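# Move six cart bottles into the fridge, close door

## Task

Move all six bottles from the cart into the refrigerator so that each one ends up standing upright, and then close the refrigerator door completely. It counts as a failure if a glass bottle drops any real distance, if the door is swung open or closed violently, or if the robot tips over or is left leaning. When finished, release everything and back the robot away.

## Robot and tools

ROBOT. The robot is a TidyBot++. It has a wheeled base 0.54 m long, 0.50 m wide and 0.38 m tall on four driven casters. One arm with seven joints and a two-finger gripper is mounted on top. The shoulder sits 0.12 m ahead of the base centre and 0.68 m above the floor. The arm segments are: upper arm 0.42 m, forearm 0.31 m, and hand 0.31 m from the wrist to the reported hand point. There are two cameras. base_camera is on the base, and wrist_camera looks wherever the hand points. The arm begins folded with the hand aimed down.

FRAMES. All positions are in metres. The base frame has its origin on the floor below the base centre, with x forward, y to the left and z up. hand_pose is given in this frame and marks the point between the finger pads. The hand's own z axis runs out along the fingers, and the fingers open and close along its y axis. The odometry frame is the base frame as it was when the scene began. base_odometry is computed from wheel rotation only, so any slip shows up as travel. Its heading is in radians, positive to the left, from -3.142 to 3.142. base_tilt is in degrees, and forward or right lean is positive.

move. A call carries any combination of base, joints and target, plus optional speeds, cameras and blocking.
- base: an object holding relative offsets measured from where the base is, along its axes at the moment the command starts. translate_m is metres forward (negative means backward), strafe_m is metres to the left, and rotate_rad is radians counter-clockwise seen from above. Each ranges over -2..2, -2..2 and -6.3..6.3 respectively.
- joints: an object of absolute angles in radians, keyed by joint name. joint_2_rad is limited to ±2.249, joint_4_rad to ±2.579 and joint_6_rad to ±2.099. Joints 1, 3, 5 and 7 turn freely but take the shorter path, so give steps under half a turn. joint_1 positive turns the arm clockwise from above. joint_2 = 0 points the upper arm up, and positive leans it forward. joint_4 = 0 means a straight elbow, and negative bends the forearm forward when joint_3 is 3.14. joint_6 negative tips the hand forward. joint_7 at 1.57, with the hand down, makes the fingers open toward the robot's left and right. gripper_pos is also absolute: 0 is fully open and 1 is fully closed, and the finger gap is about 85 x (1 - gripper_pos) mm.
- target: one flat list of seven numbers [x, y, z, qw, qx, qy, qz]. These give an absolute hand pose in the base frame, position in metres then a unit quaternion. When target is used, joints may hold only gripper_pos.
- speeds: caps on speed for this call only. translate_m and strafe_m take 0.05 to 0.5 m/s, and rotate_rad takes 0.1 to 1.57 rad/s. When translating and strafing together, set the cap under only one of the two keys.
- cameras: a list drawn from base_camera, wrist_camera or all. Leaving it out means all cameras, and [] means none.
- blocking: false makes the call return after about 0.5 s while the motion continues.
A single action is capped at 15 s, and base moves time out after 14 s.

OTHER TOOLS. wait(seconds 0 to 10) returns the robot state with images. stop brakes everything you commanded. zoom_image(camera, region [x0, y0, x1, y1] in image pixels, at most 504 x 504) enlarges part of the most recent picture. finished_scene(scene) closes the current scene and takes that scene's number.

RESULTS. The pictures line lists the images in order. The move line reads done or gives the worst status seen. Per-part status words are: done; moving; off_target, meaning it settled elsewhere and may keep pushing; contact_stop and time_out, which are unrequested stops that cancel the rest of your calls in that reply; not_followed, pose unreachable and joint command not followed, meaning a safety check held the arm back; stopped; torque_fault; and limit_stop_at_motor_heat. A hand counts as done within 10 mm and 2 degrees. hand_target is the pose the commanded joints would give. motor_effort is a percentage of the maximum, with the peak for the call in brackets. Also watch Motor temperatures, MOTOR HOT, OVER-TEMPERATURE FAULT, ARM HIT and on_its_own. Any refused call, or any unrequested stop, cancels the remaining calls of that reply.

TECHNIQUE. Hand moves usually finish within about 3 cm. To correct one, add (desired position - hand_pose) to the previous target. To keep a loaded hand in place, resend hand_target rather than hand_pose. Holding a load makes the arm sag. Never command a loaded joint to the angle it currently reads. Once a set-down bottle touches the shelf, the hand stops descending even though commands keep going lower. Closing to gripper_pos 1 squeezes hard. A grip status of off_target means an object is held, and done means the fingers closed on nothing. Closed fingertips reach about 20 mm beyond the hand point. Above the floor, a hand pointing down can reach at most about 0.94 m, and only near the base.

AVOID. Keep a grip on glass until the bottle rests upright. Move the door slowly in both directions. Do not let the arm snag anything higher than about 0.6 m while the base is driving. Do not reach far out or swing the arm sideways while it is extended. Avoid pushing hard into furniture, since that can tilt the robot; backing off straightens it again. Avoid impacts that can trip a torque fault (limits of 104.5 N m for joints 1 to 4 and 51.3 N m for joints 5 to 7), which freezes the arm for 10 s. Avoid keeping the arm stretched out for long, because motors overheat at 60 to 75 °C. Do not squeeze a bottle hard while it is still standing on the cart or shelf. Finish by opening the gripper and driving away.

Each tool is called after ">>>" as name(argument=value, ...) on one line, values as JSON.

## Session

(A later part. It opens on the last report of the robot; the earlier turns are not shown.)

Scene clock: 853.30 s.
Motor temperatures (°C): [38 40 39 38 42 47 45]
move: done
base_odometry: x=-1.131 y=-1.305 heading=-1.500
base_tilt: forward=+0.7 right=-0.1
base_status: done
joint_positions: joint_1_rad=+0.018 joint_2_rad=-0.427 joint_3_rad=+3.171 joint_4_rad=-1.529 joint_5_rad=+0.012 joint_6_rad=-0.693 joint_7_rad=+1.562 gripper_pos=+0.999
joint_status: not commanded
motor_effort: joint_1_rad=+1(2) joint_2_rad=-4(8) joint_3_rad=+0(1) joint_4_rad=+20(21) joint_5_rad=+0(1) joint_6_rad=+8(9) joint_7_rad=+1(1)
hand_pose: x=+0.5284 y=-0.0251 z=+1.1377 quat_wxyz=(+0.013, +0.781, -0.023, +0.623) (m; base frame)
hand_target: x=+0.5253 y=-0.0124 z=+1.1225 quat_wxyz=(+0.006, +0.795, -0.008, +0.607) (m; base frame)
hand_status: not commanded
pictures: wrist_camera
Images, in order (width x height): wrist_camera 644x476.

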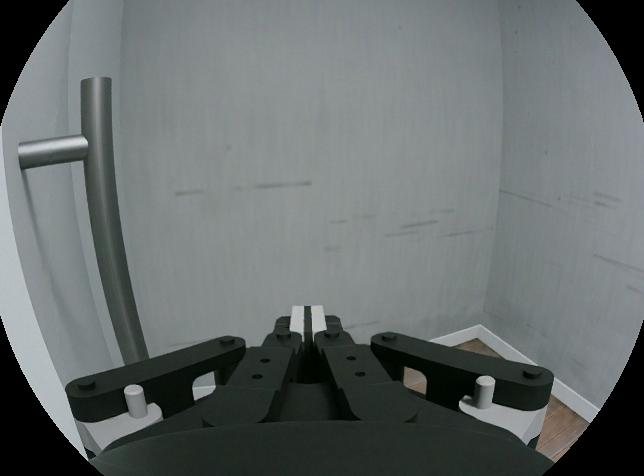

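>>> move(base={"translate_m": 0.09}, speeds={"translate_m": 0.12}, cameras=["wrist_camera"])

>>> move(base={"strafe_m": 0.06}, speeds={"strafe_m": 0.05}, cameras=["wrist_camera"])

Scene clock: 857.53 s.
Motor temperatures (°C): [38 40 39 38 42 47 45]
move: done
base_odometry: x=-1.125 y=-1.395 heading=-1.500
base_tilt: forward=+0.6 right=+0.0
base_status: done
joint_positions: joint_1_rad=+0.018 joint_2_rad=-0.428 joint_3_rad=+3.171 joint_4_rad=-1.529 joint_5_rad=+0.012 joint_6_rad=-0.693 joint_7_rad=+1.562 gripper_pos=+0.999
joint_status: not commanded
motor_effort: joint_1_rad=+1(2) joint_2_rad=-4(7) joint_3_rad=+0(2) joint_4_rad=+20(21) joint_5_rad=+0(1) joint_6_rad=+7(8) joint_7_rad=+1(1)
hand_pose: x=+0.5281 y=-0.0250 z=+1.1378 quat_wxyz=(+0.013, +0.781, -0.023, +0.623) (m; base frame)
hand_target: x=+0.5253 y=-0.0124 z=+1.1225 quat_wxyz=(+0.006, +0.795, -0.008, +0.607) (m; base frame)
hand_status: not commanded
pictures: wrist_camera
Images, in order (width x height): wrist_camera 644x476.

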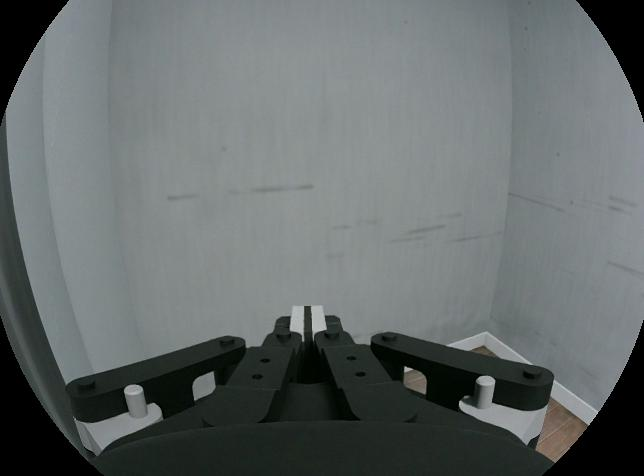

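Scene clock: 859.20 s.
Motor temperatures (°C): [38 40 39 38 42 47 45]
move: done
base_odometry: x=-1.065 y=-1.391 heading=-1.500
base_tilt: forward=+0.7 right=-0.1
base_status: done
joint_positions: joint_1_rad=+0.017 joint_2_rad=-0.428 joint_3_rad=+3.171 joint_4_rad=-1.529 joint_5_rad=+0.012 joint_6_rad=-0.693 joint_7_rad=+1.562 gripper_pos=+0.999
joint_status: not commanded
motor_effort: joint_1_rad=+0(2) joint_2_rad=-3(5) joint_3_rad=+0(3) joint_4_rad=+20(20) joint_5_rad=+0(1) joint_6_rad=+7(9) joint_7_rad=+0(1)
hand_pose: x=+0.5281 y=-0.0247 z=+1.1378 quat_wxyz=(+0.012, +0.781, -0.023, +0.624) (m; base frame)
hand_target: x=+0.5253 y=-0.0124 z=+1.1225 quat_wxyz=(+0.006, +0.795, -0.008, +0.607) (m; base frame)
hand_status: not commanded
pictures: wrist_camera
Images, in order (width x height): wrist_camera 644x476.

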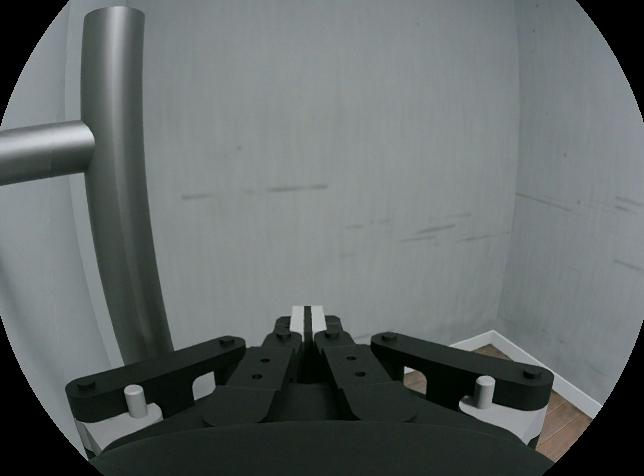

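>>> move(base={"strafe_m": 0.12, "translate_m": -0.03}, speeds={"strafe_m": 0.1}, cameras=["wrist_camera"])

Scene clock: 868.70 s.
Motor temperatures (°C): [38 40 39 38 42 47 45]
move: done
base_odometry: x=-0.947 y=-1.352 heading=-1.501
base_tilt: forward=+0.7 right=-0.1
base_status: done
joint_positions: joint_1_rad=+0.031 joint_2_rad=-0.477 joint_3_rad=+3.209 joint_4_rad=-1.531 joint_5_rad=+0.012 joint_6_rad=-0.733 joint_7_rad=+1.562 gripper_pos=+0.999
joint_status: not commanded
motor_effort: joint_1_rad=-3(9) joint_2_rad=+4(12) joint_3_rad=-5(16) joint_4_rad=+18(22) joint_5_rad=-3(9) joint_6_rad=+9(15) joint_7_rad=+0(1)
hand_pose: x=+0.5015 y=-0.0501 z=+1.1437 quat_wxyz=(+0.020, +0.778, -0.047, +0.626) (m; base frame)
hand_target: x=+0.5253 y=-0.0124 z=+1.1225 quat_wxyz=(+0.006, +0.795, -0.008, +0.607) (m; base frame)
hand_status: not commanded
pictures: wrist_camera
Images, in order (width x height): wrist_camera 644x476.

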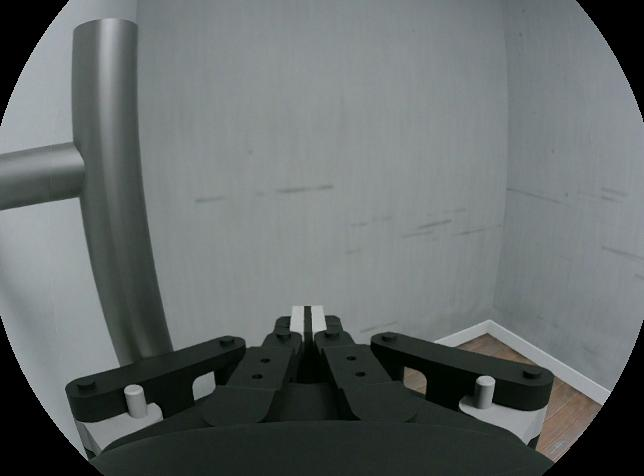

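>>> move(base={"strafe_m": 0.12, "translate_m": -0.02}, speeds={"strafe_m": 0.1}, cameras=["wrist_camera"])

Scene clock: 873.20 s.
Motor temperatures (°C): [38 40 39 38 42 47 45]
move: done
base_odometry: x=-0.829 y=-1.324 heading=-1.500
base_tilt: forward=+0.6 right=-0.1
base_status: done
joint_positions: joint_1_rad=+0.012 joint_2_rad=-0.429 joint_3_rad=+3.174 joint_4_rad=-1.537 joint_5_rad=+0.013 joint_6_rad=-0.740 joint_7_rad=+1.562 gripper_pos=+0.999
joint_status: not commanded
motor_effort: joint_1_rad=+0(9) joint_2_rad=-4(19) joint_3_rad=+0(15) joint_4_rad=+20(21) joint_5_rad=-1(8) joint_6_rad=+7(14) joint_7_rad=+0(1)
hand_pose: x=+0.5245 y=-0.0241 z=+1.1198 quat_wxyz=(+0.011, +0.798, -0.023, +0.603) (m; base frame)
hand_target: x=+0.5253 y=-0.0124 z=+1.1225 quat_wxyz=(+0.006, +0.795, -0.008, +0.607) (m; base frame)
hand_status: not commanded
pictures: wrist_camera
Images, in order (width x height): wrist_camera 644x476.

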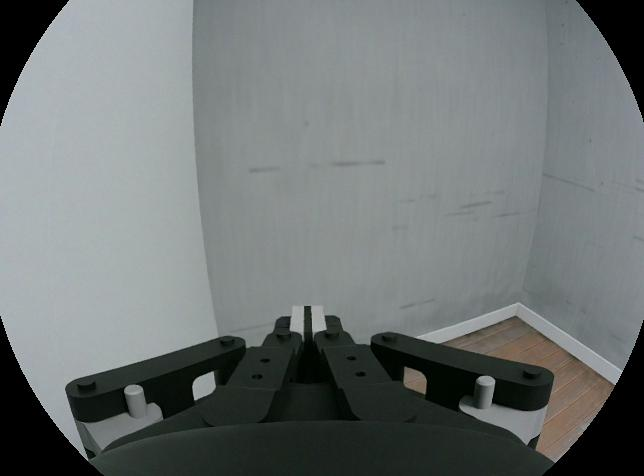

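>>> wait(seconds=0.5)

Scene clock: 874.83 s.
Motor temperatures (°C): [38 40 39 38 42 47 45]
base_odometry: x=-0.829 y=-1.324 heading=-1.500
base_tilt: forward=+0.7 right=-0.1
base_status: done
joint_positions: joint_1_rad=+0.012 joint_2_rad=-0.429 joint_3_rad=+3.174 joint_4_rad=-1.537 joint_5_rad=+0.013 joint_6_rad=-0.740 joint_7_rad=+1.562 gripper_pos=+0.999
joint_status: not commanded
motor_effort: joint_1_rad=+0(9) joint_2_rad=-4(19) joint_3_rad=+0(15) joint_4_rad=+20(21) joint_5_rad=+0(8) joint_6_rad=+7(14) joint_7_rad=+0(1)
hand_pose: x=+0.5245 y=-0.0241 z=+1.1198 quat_wxyz=(+0.011, +0.798, -0.023, +0.603) (m; base frame)
hand_target: x=+0.5253 y=-0.0124 z=+1.1225 quat_wxyz=(+0.006, +0.795, -0.008, +0.607) (m; base frame)
hand_status: not commanded
wait: 0.50 s; at rest from the start
pictures: base_camera, wrist_camera
Images, in order (width x height): base_camera 644x364, wrist_camera 644x476.

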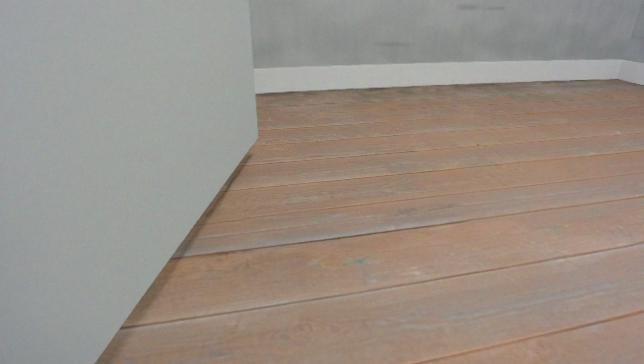

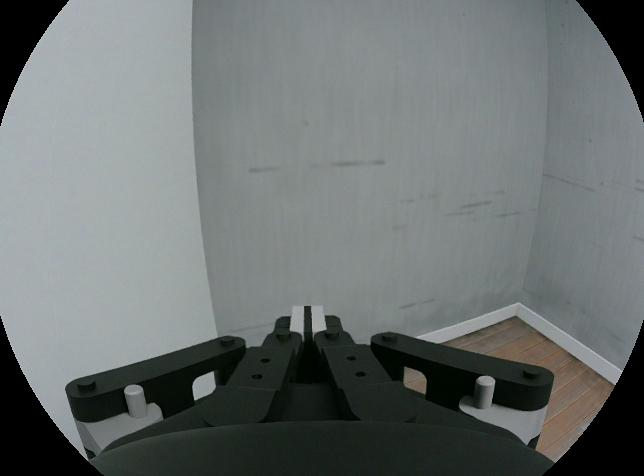

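>>> move(base={"strafe_m": 0.18, "rotate_rad": 0.15}, speeds={"strafe_m": 0.1, "rotate_rad": 0.1}, cameras=["all"])

Scene clock: 882.20 s.
Motor temperatures (°C): [38 40 39 38 42 47 45]
move: done
base_odometry: x=-0.649 y=-1.311 heading=-1.349
base_tilt: forward=+0.6 right=+0.0
base_status: done
joint_positions: joint_1_rad=+0.013 joint_2_rad=-0.429 joint_3_rad=+3.178 joint_4_rad=-1.537 joint_5_rad=+0.013 joint_6_rad=-0.740 joint_7_rad=+1.562 gripper_pos=+0.999
joint_status: not commanded
motor_effort: joint_1_rad=+1(4) joint_2_rad=-4(7) joint_3_rad=-1(10) joint_4_rad=+20(21) joint_5_rad=+0(3) joint_6_rad=+8(9) joint_7_rad=+0(1)
hand_pose: x=+0.5243 y=-0.0268 z=+1.1198 quat_wxyz=(+0.012, +0.798, -0.025, +0.603) (m; base frame)
hand_target: x=+0.5253 y=-0.0124 z=+1.1225 quat_wxyz=(+0.006, +0.795, -0.008, +0.607) (m; base frame)
hand_status: not commanded
pictures: base_camera, wrist_camera
Images, in order (width x height): base_camera 644x364, wrist_camera 644x476.

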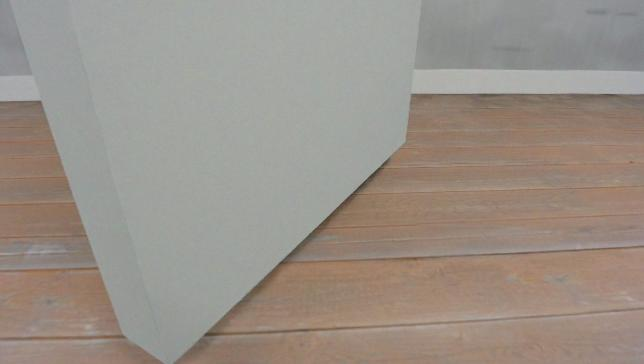

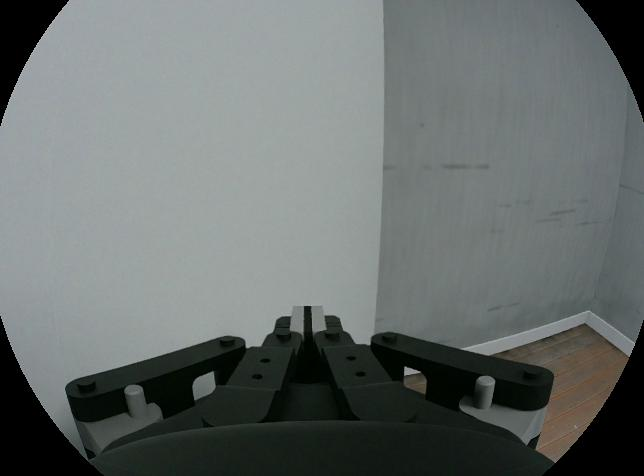

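>>> move(base={"rotate_rad": 0.3, "translate_m": 0.0}, speeds={"rotate_rad": 0.15}, cameras=["all"])

Scene clock: 888.03 s.
Motor temperatures (°C): [38 40 39 38 42 47 45]
move: done
base_odometry: x=-0.649 y=-1.311 heading=-1.049
base_tilt: forward=+0.6 right=+0.0
base_status: done
joint_positions: joint_1_rad=+0.011 joint_2_rad=-0.429 joint_3_rad=+3.176 joint_4_rad=-1.537 joint_5_rad=+0.013 joint_6_rad=-0.740 joint_7_rad=+1.562 gripper_pos=+0.999
joint_status: not commanded
motor_effort: joint_1_rad=+1(2) joint_2_rad=-4(5) joint_3_rad=+0(6) joint_4_rad=+19(21) joint_5_rad=+0(2) joint_6_rad=+8(9) joint_7_rad=+0(1)
hand_pose: x=+0.5244 y=-0.0251 z=+1.1198 quat_wxyz=(+0.011, +0.798, -0.023, +0.603) (m; base frame)
hand_target: x=+0.5253 y=-0.0124 z=+1.1225 quat_wxyz=(+0.006, +0.795, -0.008, +0.607) (m; base frame)
hand_status: not commanded
pictures: base_camera, wrist_camera
Images, in order (width x height): base_camera 644x364, wrist_camera 644x476.

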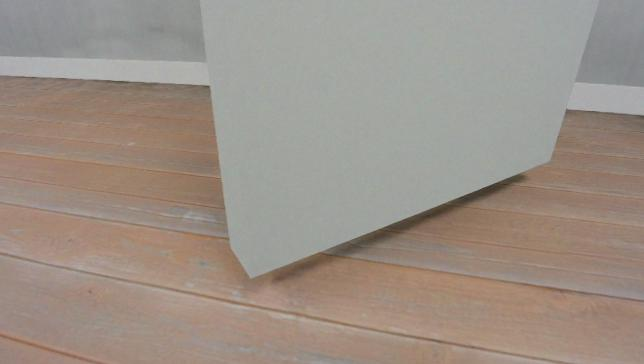

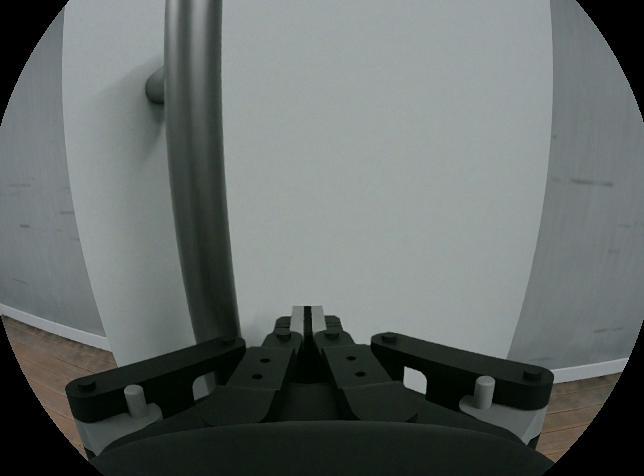

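>>> move(base={"translate_m": 0.15}, speeds={"translate_m": 0.08}, cameras=["all"])

Scene clock: 893.07 s.
Motor temperatures (°C): [38 40 39 38 42 47 45]
move: done
base_odometry: x=-0.574 y=-1.441 heading=-1.048
base_tilt: forward=+0.6 right=-0.1
base_status: done
joint_positions: joint_1_rad=+0.010 joint_2_rad=-0.428 joint_3_rad=+3.176 joint_4_rad=-1.537 joint_5_rad=+0.013 joint_6_rad=-0.740 joint_7_rad=+1.562 gripper_pos=+0.999
joint_status: not commanded
motor_effort: joint_1_rad=+1(2) joint_2_rad=-4(6) joint_3_rad=+0(4) joint_4_rad=+20(21) joint_5_rad=+0(2) joint_6_rad=+8(10) joint_7_rad=+1(1)
hand_pose: x=+0.5249 y=-0.0245 z=+1.1192 quat_wxyz=(+0.011, +0.798, -0.023, +0.602) (m; base frame)
hand_target: x=+0.5253 y=-0.0124 z=+1.1225 quat_wxyz=(+0.006, +0.795, -0.008, +0.607) (m; base frame)
hand_status: not commanded
pictures: base_camera, wrist_camera
Images, in order (width x height): base_camera 644x364, wrist_camera 644x476.

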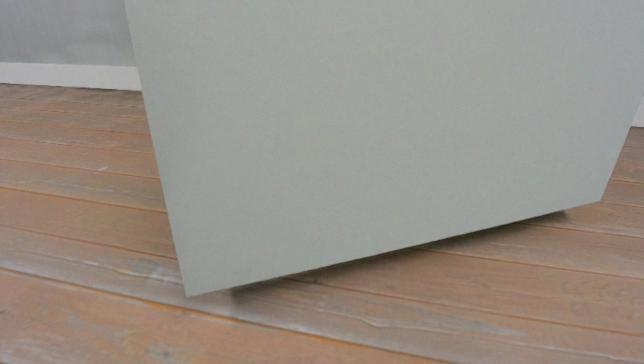

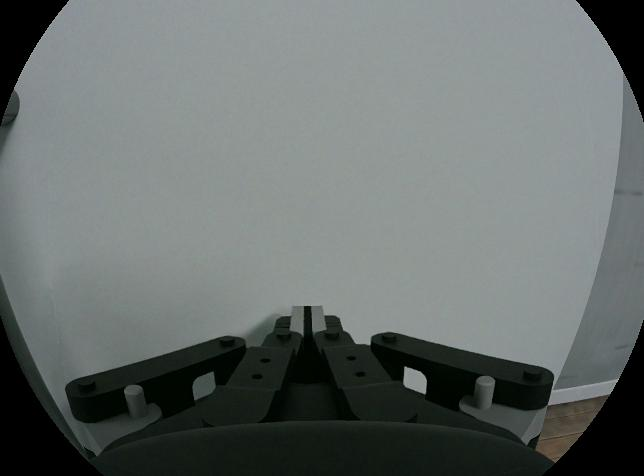

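>>> move(base={"translate_m": 0.12, "strafe_m": 0.0, "rotate_rad": -0.1}, speeds={"translate_m": 0.06}, cameras=["all"])

Scene clock: 898.33 s.
Motor temperatures (°C): [38 40 39 38 42 47 45]
move: done
base_odometry: x=-0.514 y=-1.545 heading=-1.149
base_tilt: forward=+0.7 right=+0.0
base_status: done
joint_positions: joint_1_rad=+0.010 joint_2_rad=-0.428 joint_3_rad=+3.175 joint_4_rad=-1.537 joint_5_rad=+0.013 joint_6_rad=-0.740 joint_7_rad=+1.562 gripper_pos=+0.999
joint_status: not commanded
motor_effort: joint_1_rad=+1(2) joint_2_rad=-5(8) joint_3_rad=+0(2) joint_4_rad=+20(21) joint_5_rad=+1(2) joint_6_rad=+8(8) joint_7_rad=+1(1)
hand_pose: x=+0.5250 y=-0.0241 z=+1.1191 quat_wxyz=(+0.011, +0.798, -0.023, +0.602) (m; base frame)
hand_target: x=+0.5253 y=-0.0124 z=+1.1225 quat_wxyz=(+0.006, +0.795, -0.008, +0.607) (m; base frame)
hand_status: not commanded
pictures: base_camera, wrist_camera
Images, in order (width x height): base_camera 644x364, wrist_camera 644x476.

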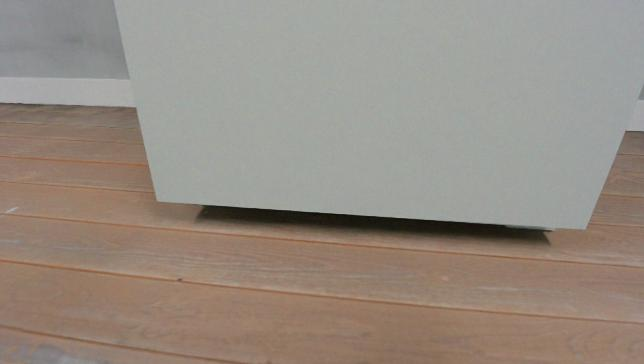

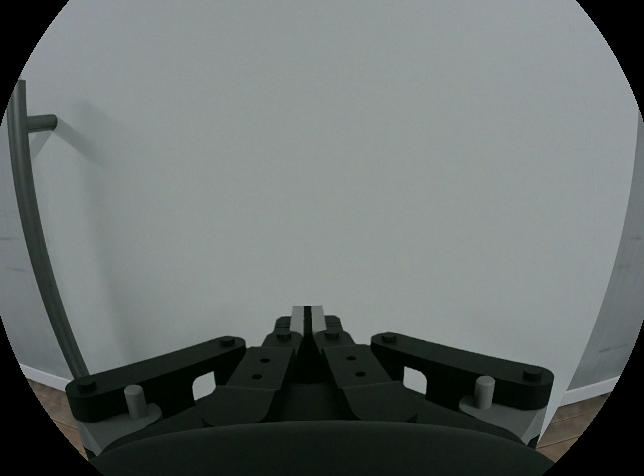

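>>> move(base={"strafe_m": 0.14, "rotate_rad": -0.05}, speeds={"strafe_m": 0.2}, cameras=["all"])

Scene clock: 902.97 s.
Motor temperatures (°C): [38 40 39 38 42 47 45]
move: done
base_odometry: x=-0.386 y=-1.488 heading=-1.200
base_tilt: forward=+0.6 right=-0.1
base_status: done
joint_positions: joint_1_rad=+0.010 joint_2_rad=-0.428 joint_3_rad=+3.172 joint_4_rad=-1.537 joint_5_rad=+0.013 joint_6_rad=-0.740 joint_7_rad=+1.562 gripper_pos=+0.999
joint_status: not commanded
motor_effort: joint_1_rad=+1(3) joint_2_rad=-4(5) joint_3_rad=+0(3) joint_4_rad=+20(20) joint_5_rad=+0(1) joint_6_rad=+8(8) joint_7_rad=+0(1)
hand_pose: x=+0.5251 y=-0.0223 z=+1.1191 quat_wxyz=(+0.010, +0.798, -0.021, +0.602) (m; base frame)
hand_target: x=+0.5253 y=-0.0124 z=+1.1225 quat_wxyz=(+0.006, +0.795, -0.008, +0.607) (m; base frame)
hand_status: not commanded
pictures: base_camera, wrist_camera
Images, in order (width x height): base_camera 644x364, wrist_camera 644x476.

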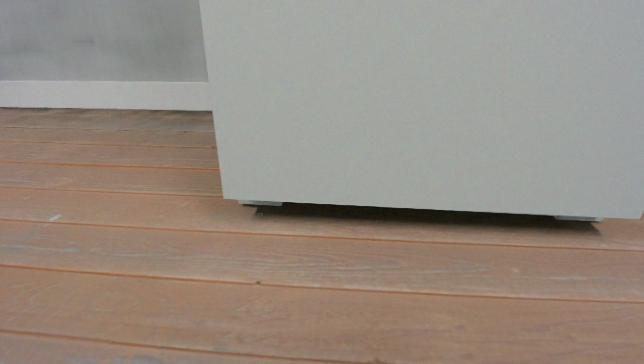

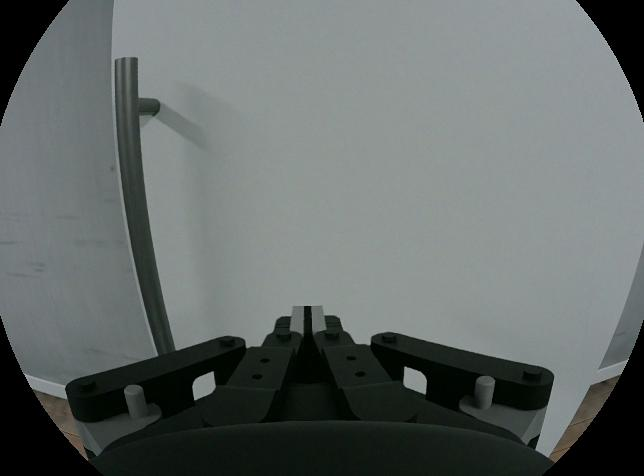

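>>> move(base={"translate_m": 0.08}, speeds={"translate_m": 0.05}, cameras=["all"])

Scene clock: 906.90 s.
Motor temperatures (°C): [38 40 39 38 42 47 45]
move: done
base_odometry: x=-0.357 y=-1.563 heading=-1.199
base_tilt: forward=+0.6 right=-0.1
base_status: done
joint_positions: joint_1_rad=+0.010 joint_2_rad=-0.428 joint_3_rad=+3.172 joint_4_rad=-1.537 joint_5_rad=+0.013 joint_6_rad=-0.740 joint_7_rad=+1.562 gripper_pos=+0.999
joint_status: not commanded
motor_effort: joint_1_rad=+1(2) joint_2_rad=-3(8) joint_3_rad=+0(1) joint_4_rad=+20(21) joint_5_rad=+0(1) joint_6_rad=+8(9) joint_7_rad=+0(1)
hand_pose: x=+0.5249 y=-0.0223 z=+1.1193 quat_wxyz=(+0.010, +0.798, -0.021, +0.602) (m; base frame)
hand_target: x=+0.5253 y=-0.0124 z=+1.1225 quat_wxyz=(+0.006, +0.795, -0.008, +0.607) (m; base frame)
hand_status: not commanded
pictures: base_camera, wrist_camera
Images, in order (width x height): base_camera 644x364, wrist_camera 644x476.

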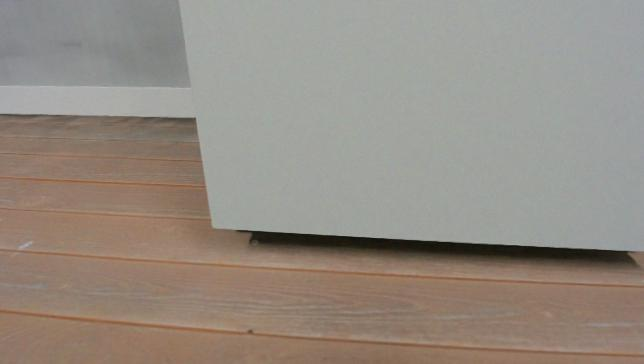

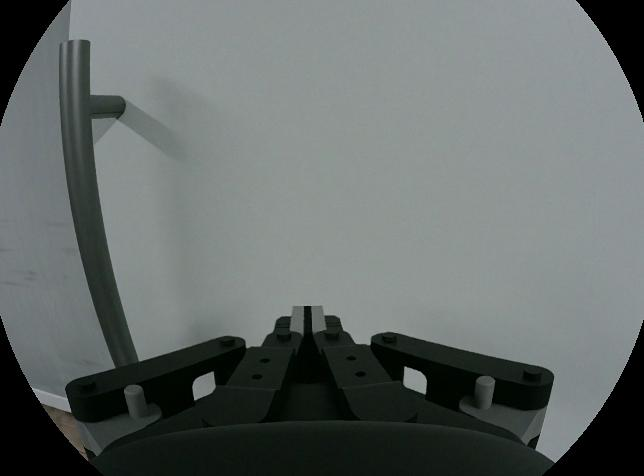

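>>> move(base={"translate_m": 0.05}, speeds={"translate_m": 0.05}, cameras=["wrist_camera"])

Scene clock: 909.73 s.
Motor temperatures (°C): [38 40 39 38 42 47 45]
move: done
base_odometry: x=-0.338 y=-1.609 heading=-1.199
base_tilt: forward=+0.7 right=-0.1
base_status: done
joint_positions: joint_1_rad=+0.010 joint_2_rad=-0.428 joint_3_rad=+3.172 joint_4_rad=-1.537 joint_5_rad=+0.013 joint_6_rad=-0.740 joint_7_rad=+1.562 gripper_pos=+0.999
joint_status: not commanded
motor_effort: joint_1_rad=+1(2) joint_2_rad=-4(9) joint_3_rad=+0(1) joint_4_rad=+20(21) joint_5_rad=+1(1) joint_6_rad=+8(9) joint_7_rad=+0(1)
hand_pose: x=+0.5249 y=-0.0223 z=+1.1193 quat_wxyz=(+0.010, +0.798, -0.021, +0.602) (m; base frame)
hand_target: x=+0.5253 y=-0.0124 z=+1.1225 quat_wxyz=(+0.006, +0.795, -0.008, +0.607) (m; base frame)
hand_status: not commanded
pictures: wrist_camera
Images, in order (width x height): wrist_camera 644x476.

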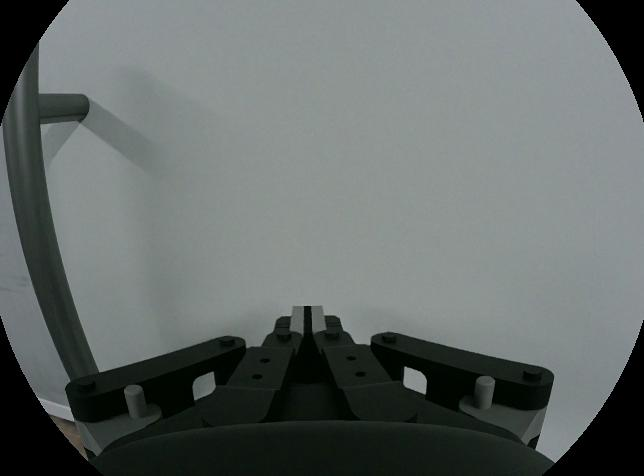

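>>> move(base={"translate_m": 0.05}, speeds={"translate_m": 0.05}, cameras=["wrist_camera"])

Scene clock: 913.13 s.
Motor temperatures (°C): [38 40 39 38 42 47 45]
move: done
base_odometry: x=-0.320 y=-1.656 heading=-1.199
base_tilt: forward=+0.6 right=-0.1
base_status: done
joint_positions: joint_1_rad=+0.010 joint_2_rad=-0.466 joint_3_rad=+3.172 joint_4_rad=-1.547 joint_5_rad=+0.013 joint_6_rad=-0.768 joint_7_rad=+1.562 gripper_pos=+0.999
joint_status: not commanded
motor_effort: joint_1_rad=-1(2) joint_2_rad=+5(8) joint_3_rad=-2(4) joint_4_rad=+23(24) joint_5_rad=-1(3) joint_6_rad=+13(17) joint_7_rad=+0(1)
hand_pose: x=+0.5067 y=-0.0220 z=+1.1200 quat_wxyz=(+0.010, +0.798, -0.021, +0.602) (m; base frame)
hand_target: x=+0.5253 y=-0.0124 z=+1.1225 quat_wxyz=(+0.006, +0.795, -0.008, +0.607) (m; base frame)
hand_status: not commanded
pictures: wrist_camera
Images, in order (width x height): wrist_camera 644x476.

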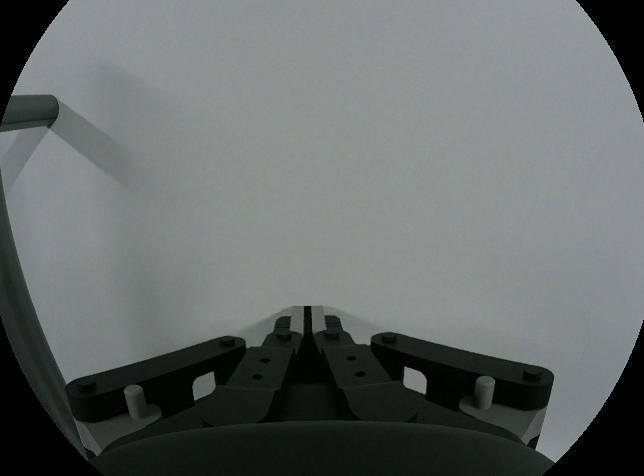

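>>> move(base={"translate_m": 0.04}, speeds={"translate_m": 0.05}, cameras=["all"])

Scene clock: 915.40 s.
Motor temperatures (°C): [38 40 39 38 42 47 45]
move: done
base_odometry: x=-0.305 y=-1.692 heading=-1.199
base_tilt: forward=+0.6 right=-0.1
base_status: done
joint_positions: joint_1_rad=+0.010 joint_2_rad=-0.542 joint_3_rad=+3.174 joint_4_rad=-1.562 joint_5_rad=+0.013 joint_6_rad=-0.832 joint_7_rad=+1.562 gripper_pos=+0.999
joint_status: not commanded
motor_effort: joint_1_rad=-4(5) joint_2_rad=+21(25) joint_3_rad=-6(6) joint_4_rad=+25(26) joint_5_rad=-3(5) joint_6_rad=+26(29) joint_7_rad=+1(1)
hand_pose: x=+0.4687 y=-0.0222 z=+1.1204 quat_wxyz=(+0.009, +0.799, -0.023, +0.601) (m; base frame)
hand_target: x=+0.5253 y=-0.0124 z=+1.1225 quat_wxyz=(+0.006, +0.795, -0.008, +0.607) (m; base frame)
hand_status: not commanded
pictures: base_camera, wrist_camera
Images, in order (width x height): base_camera 644x364, wrist_camera 644x476.

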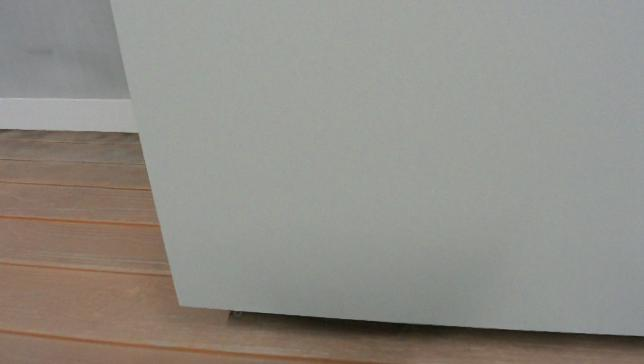

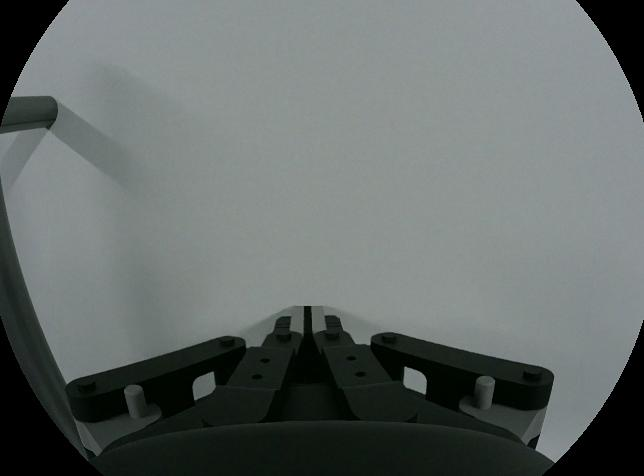

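Firmly shut. Back away and verify.

>>> move(base={"translate_m": -0.45}, speeds={"translate_m": 0.25}, cameras=["all"])

Scene clock: 919.53 s.
Motor temperatures (°C): [38 40 39 38 42 47 45]
move: done
base_odometry: x=-0.469 y=-1.273 heading=-1.199
base_tilt: forward=+0.6 right=-0.1
base_status: done
joint_positions: joint_1_rad=+0.008 joint_2_rad=-0.426 joint_3_rad=+3.174 joint_4_rad=-1.551 joint_5_rad=+0.013 joint_6_rad=-0.731 joint_7_rad=+1.562 gripper_pos=+0.999
joint_status: not commanded
motor_effort: joint_1_rad=+1(4) joint_2_rad=-4(22) joint_3_rad=+0(6) joint_4_rad=+20(24) joint_5_rad=+0(5) joint_6_rad=+8(25) joint_7_rad=+1(1)
hand_pose: x=+0.5276 y=-0.0224 z=+1.1127 quat_wxyz=(+0.010, +0.800, -0.021, +0.599) (m; base frame)
hand_target: x=+0.5253 y=-0.0124 z=+1.1225 quat_wxyz=(+0.006, +0.795, -0.008, +0.607) (m; base frame)
hand_status: not commanded
pictures: base_camera, wrist_camera
Images, in order (width x height): base_camera 644x364, wrist_camera 644x476.

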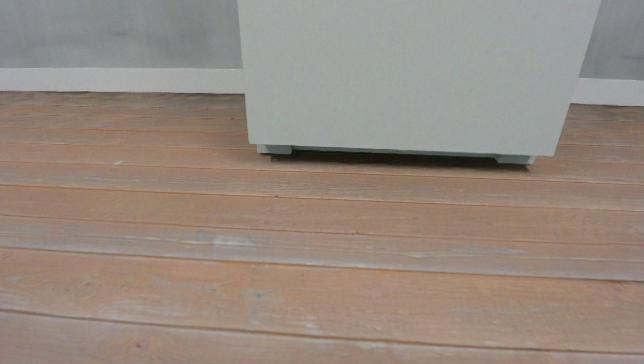

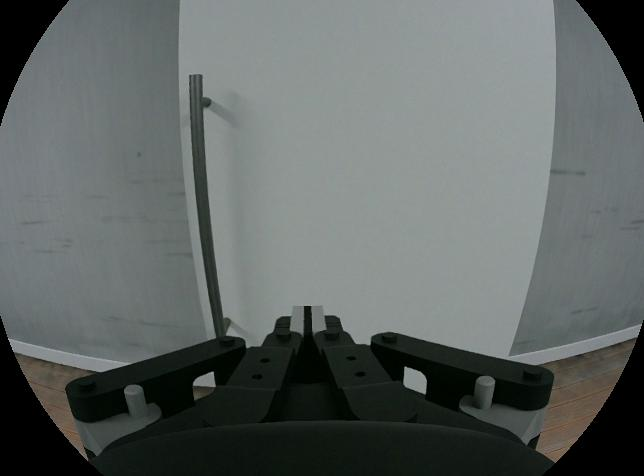

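>>> finished_scene(scene=1)

The scene is finished: the task was done.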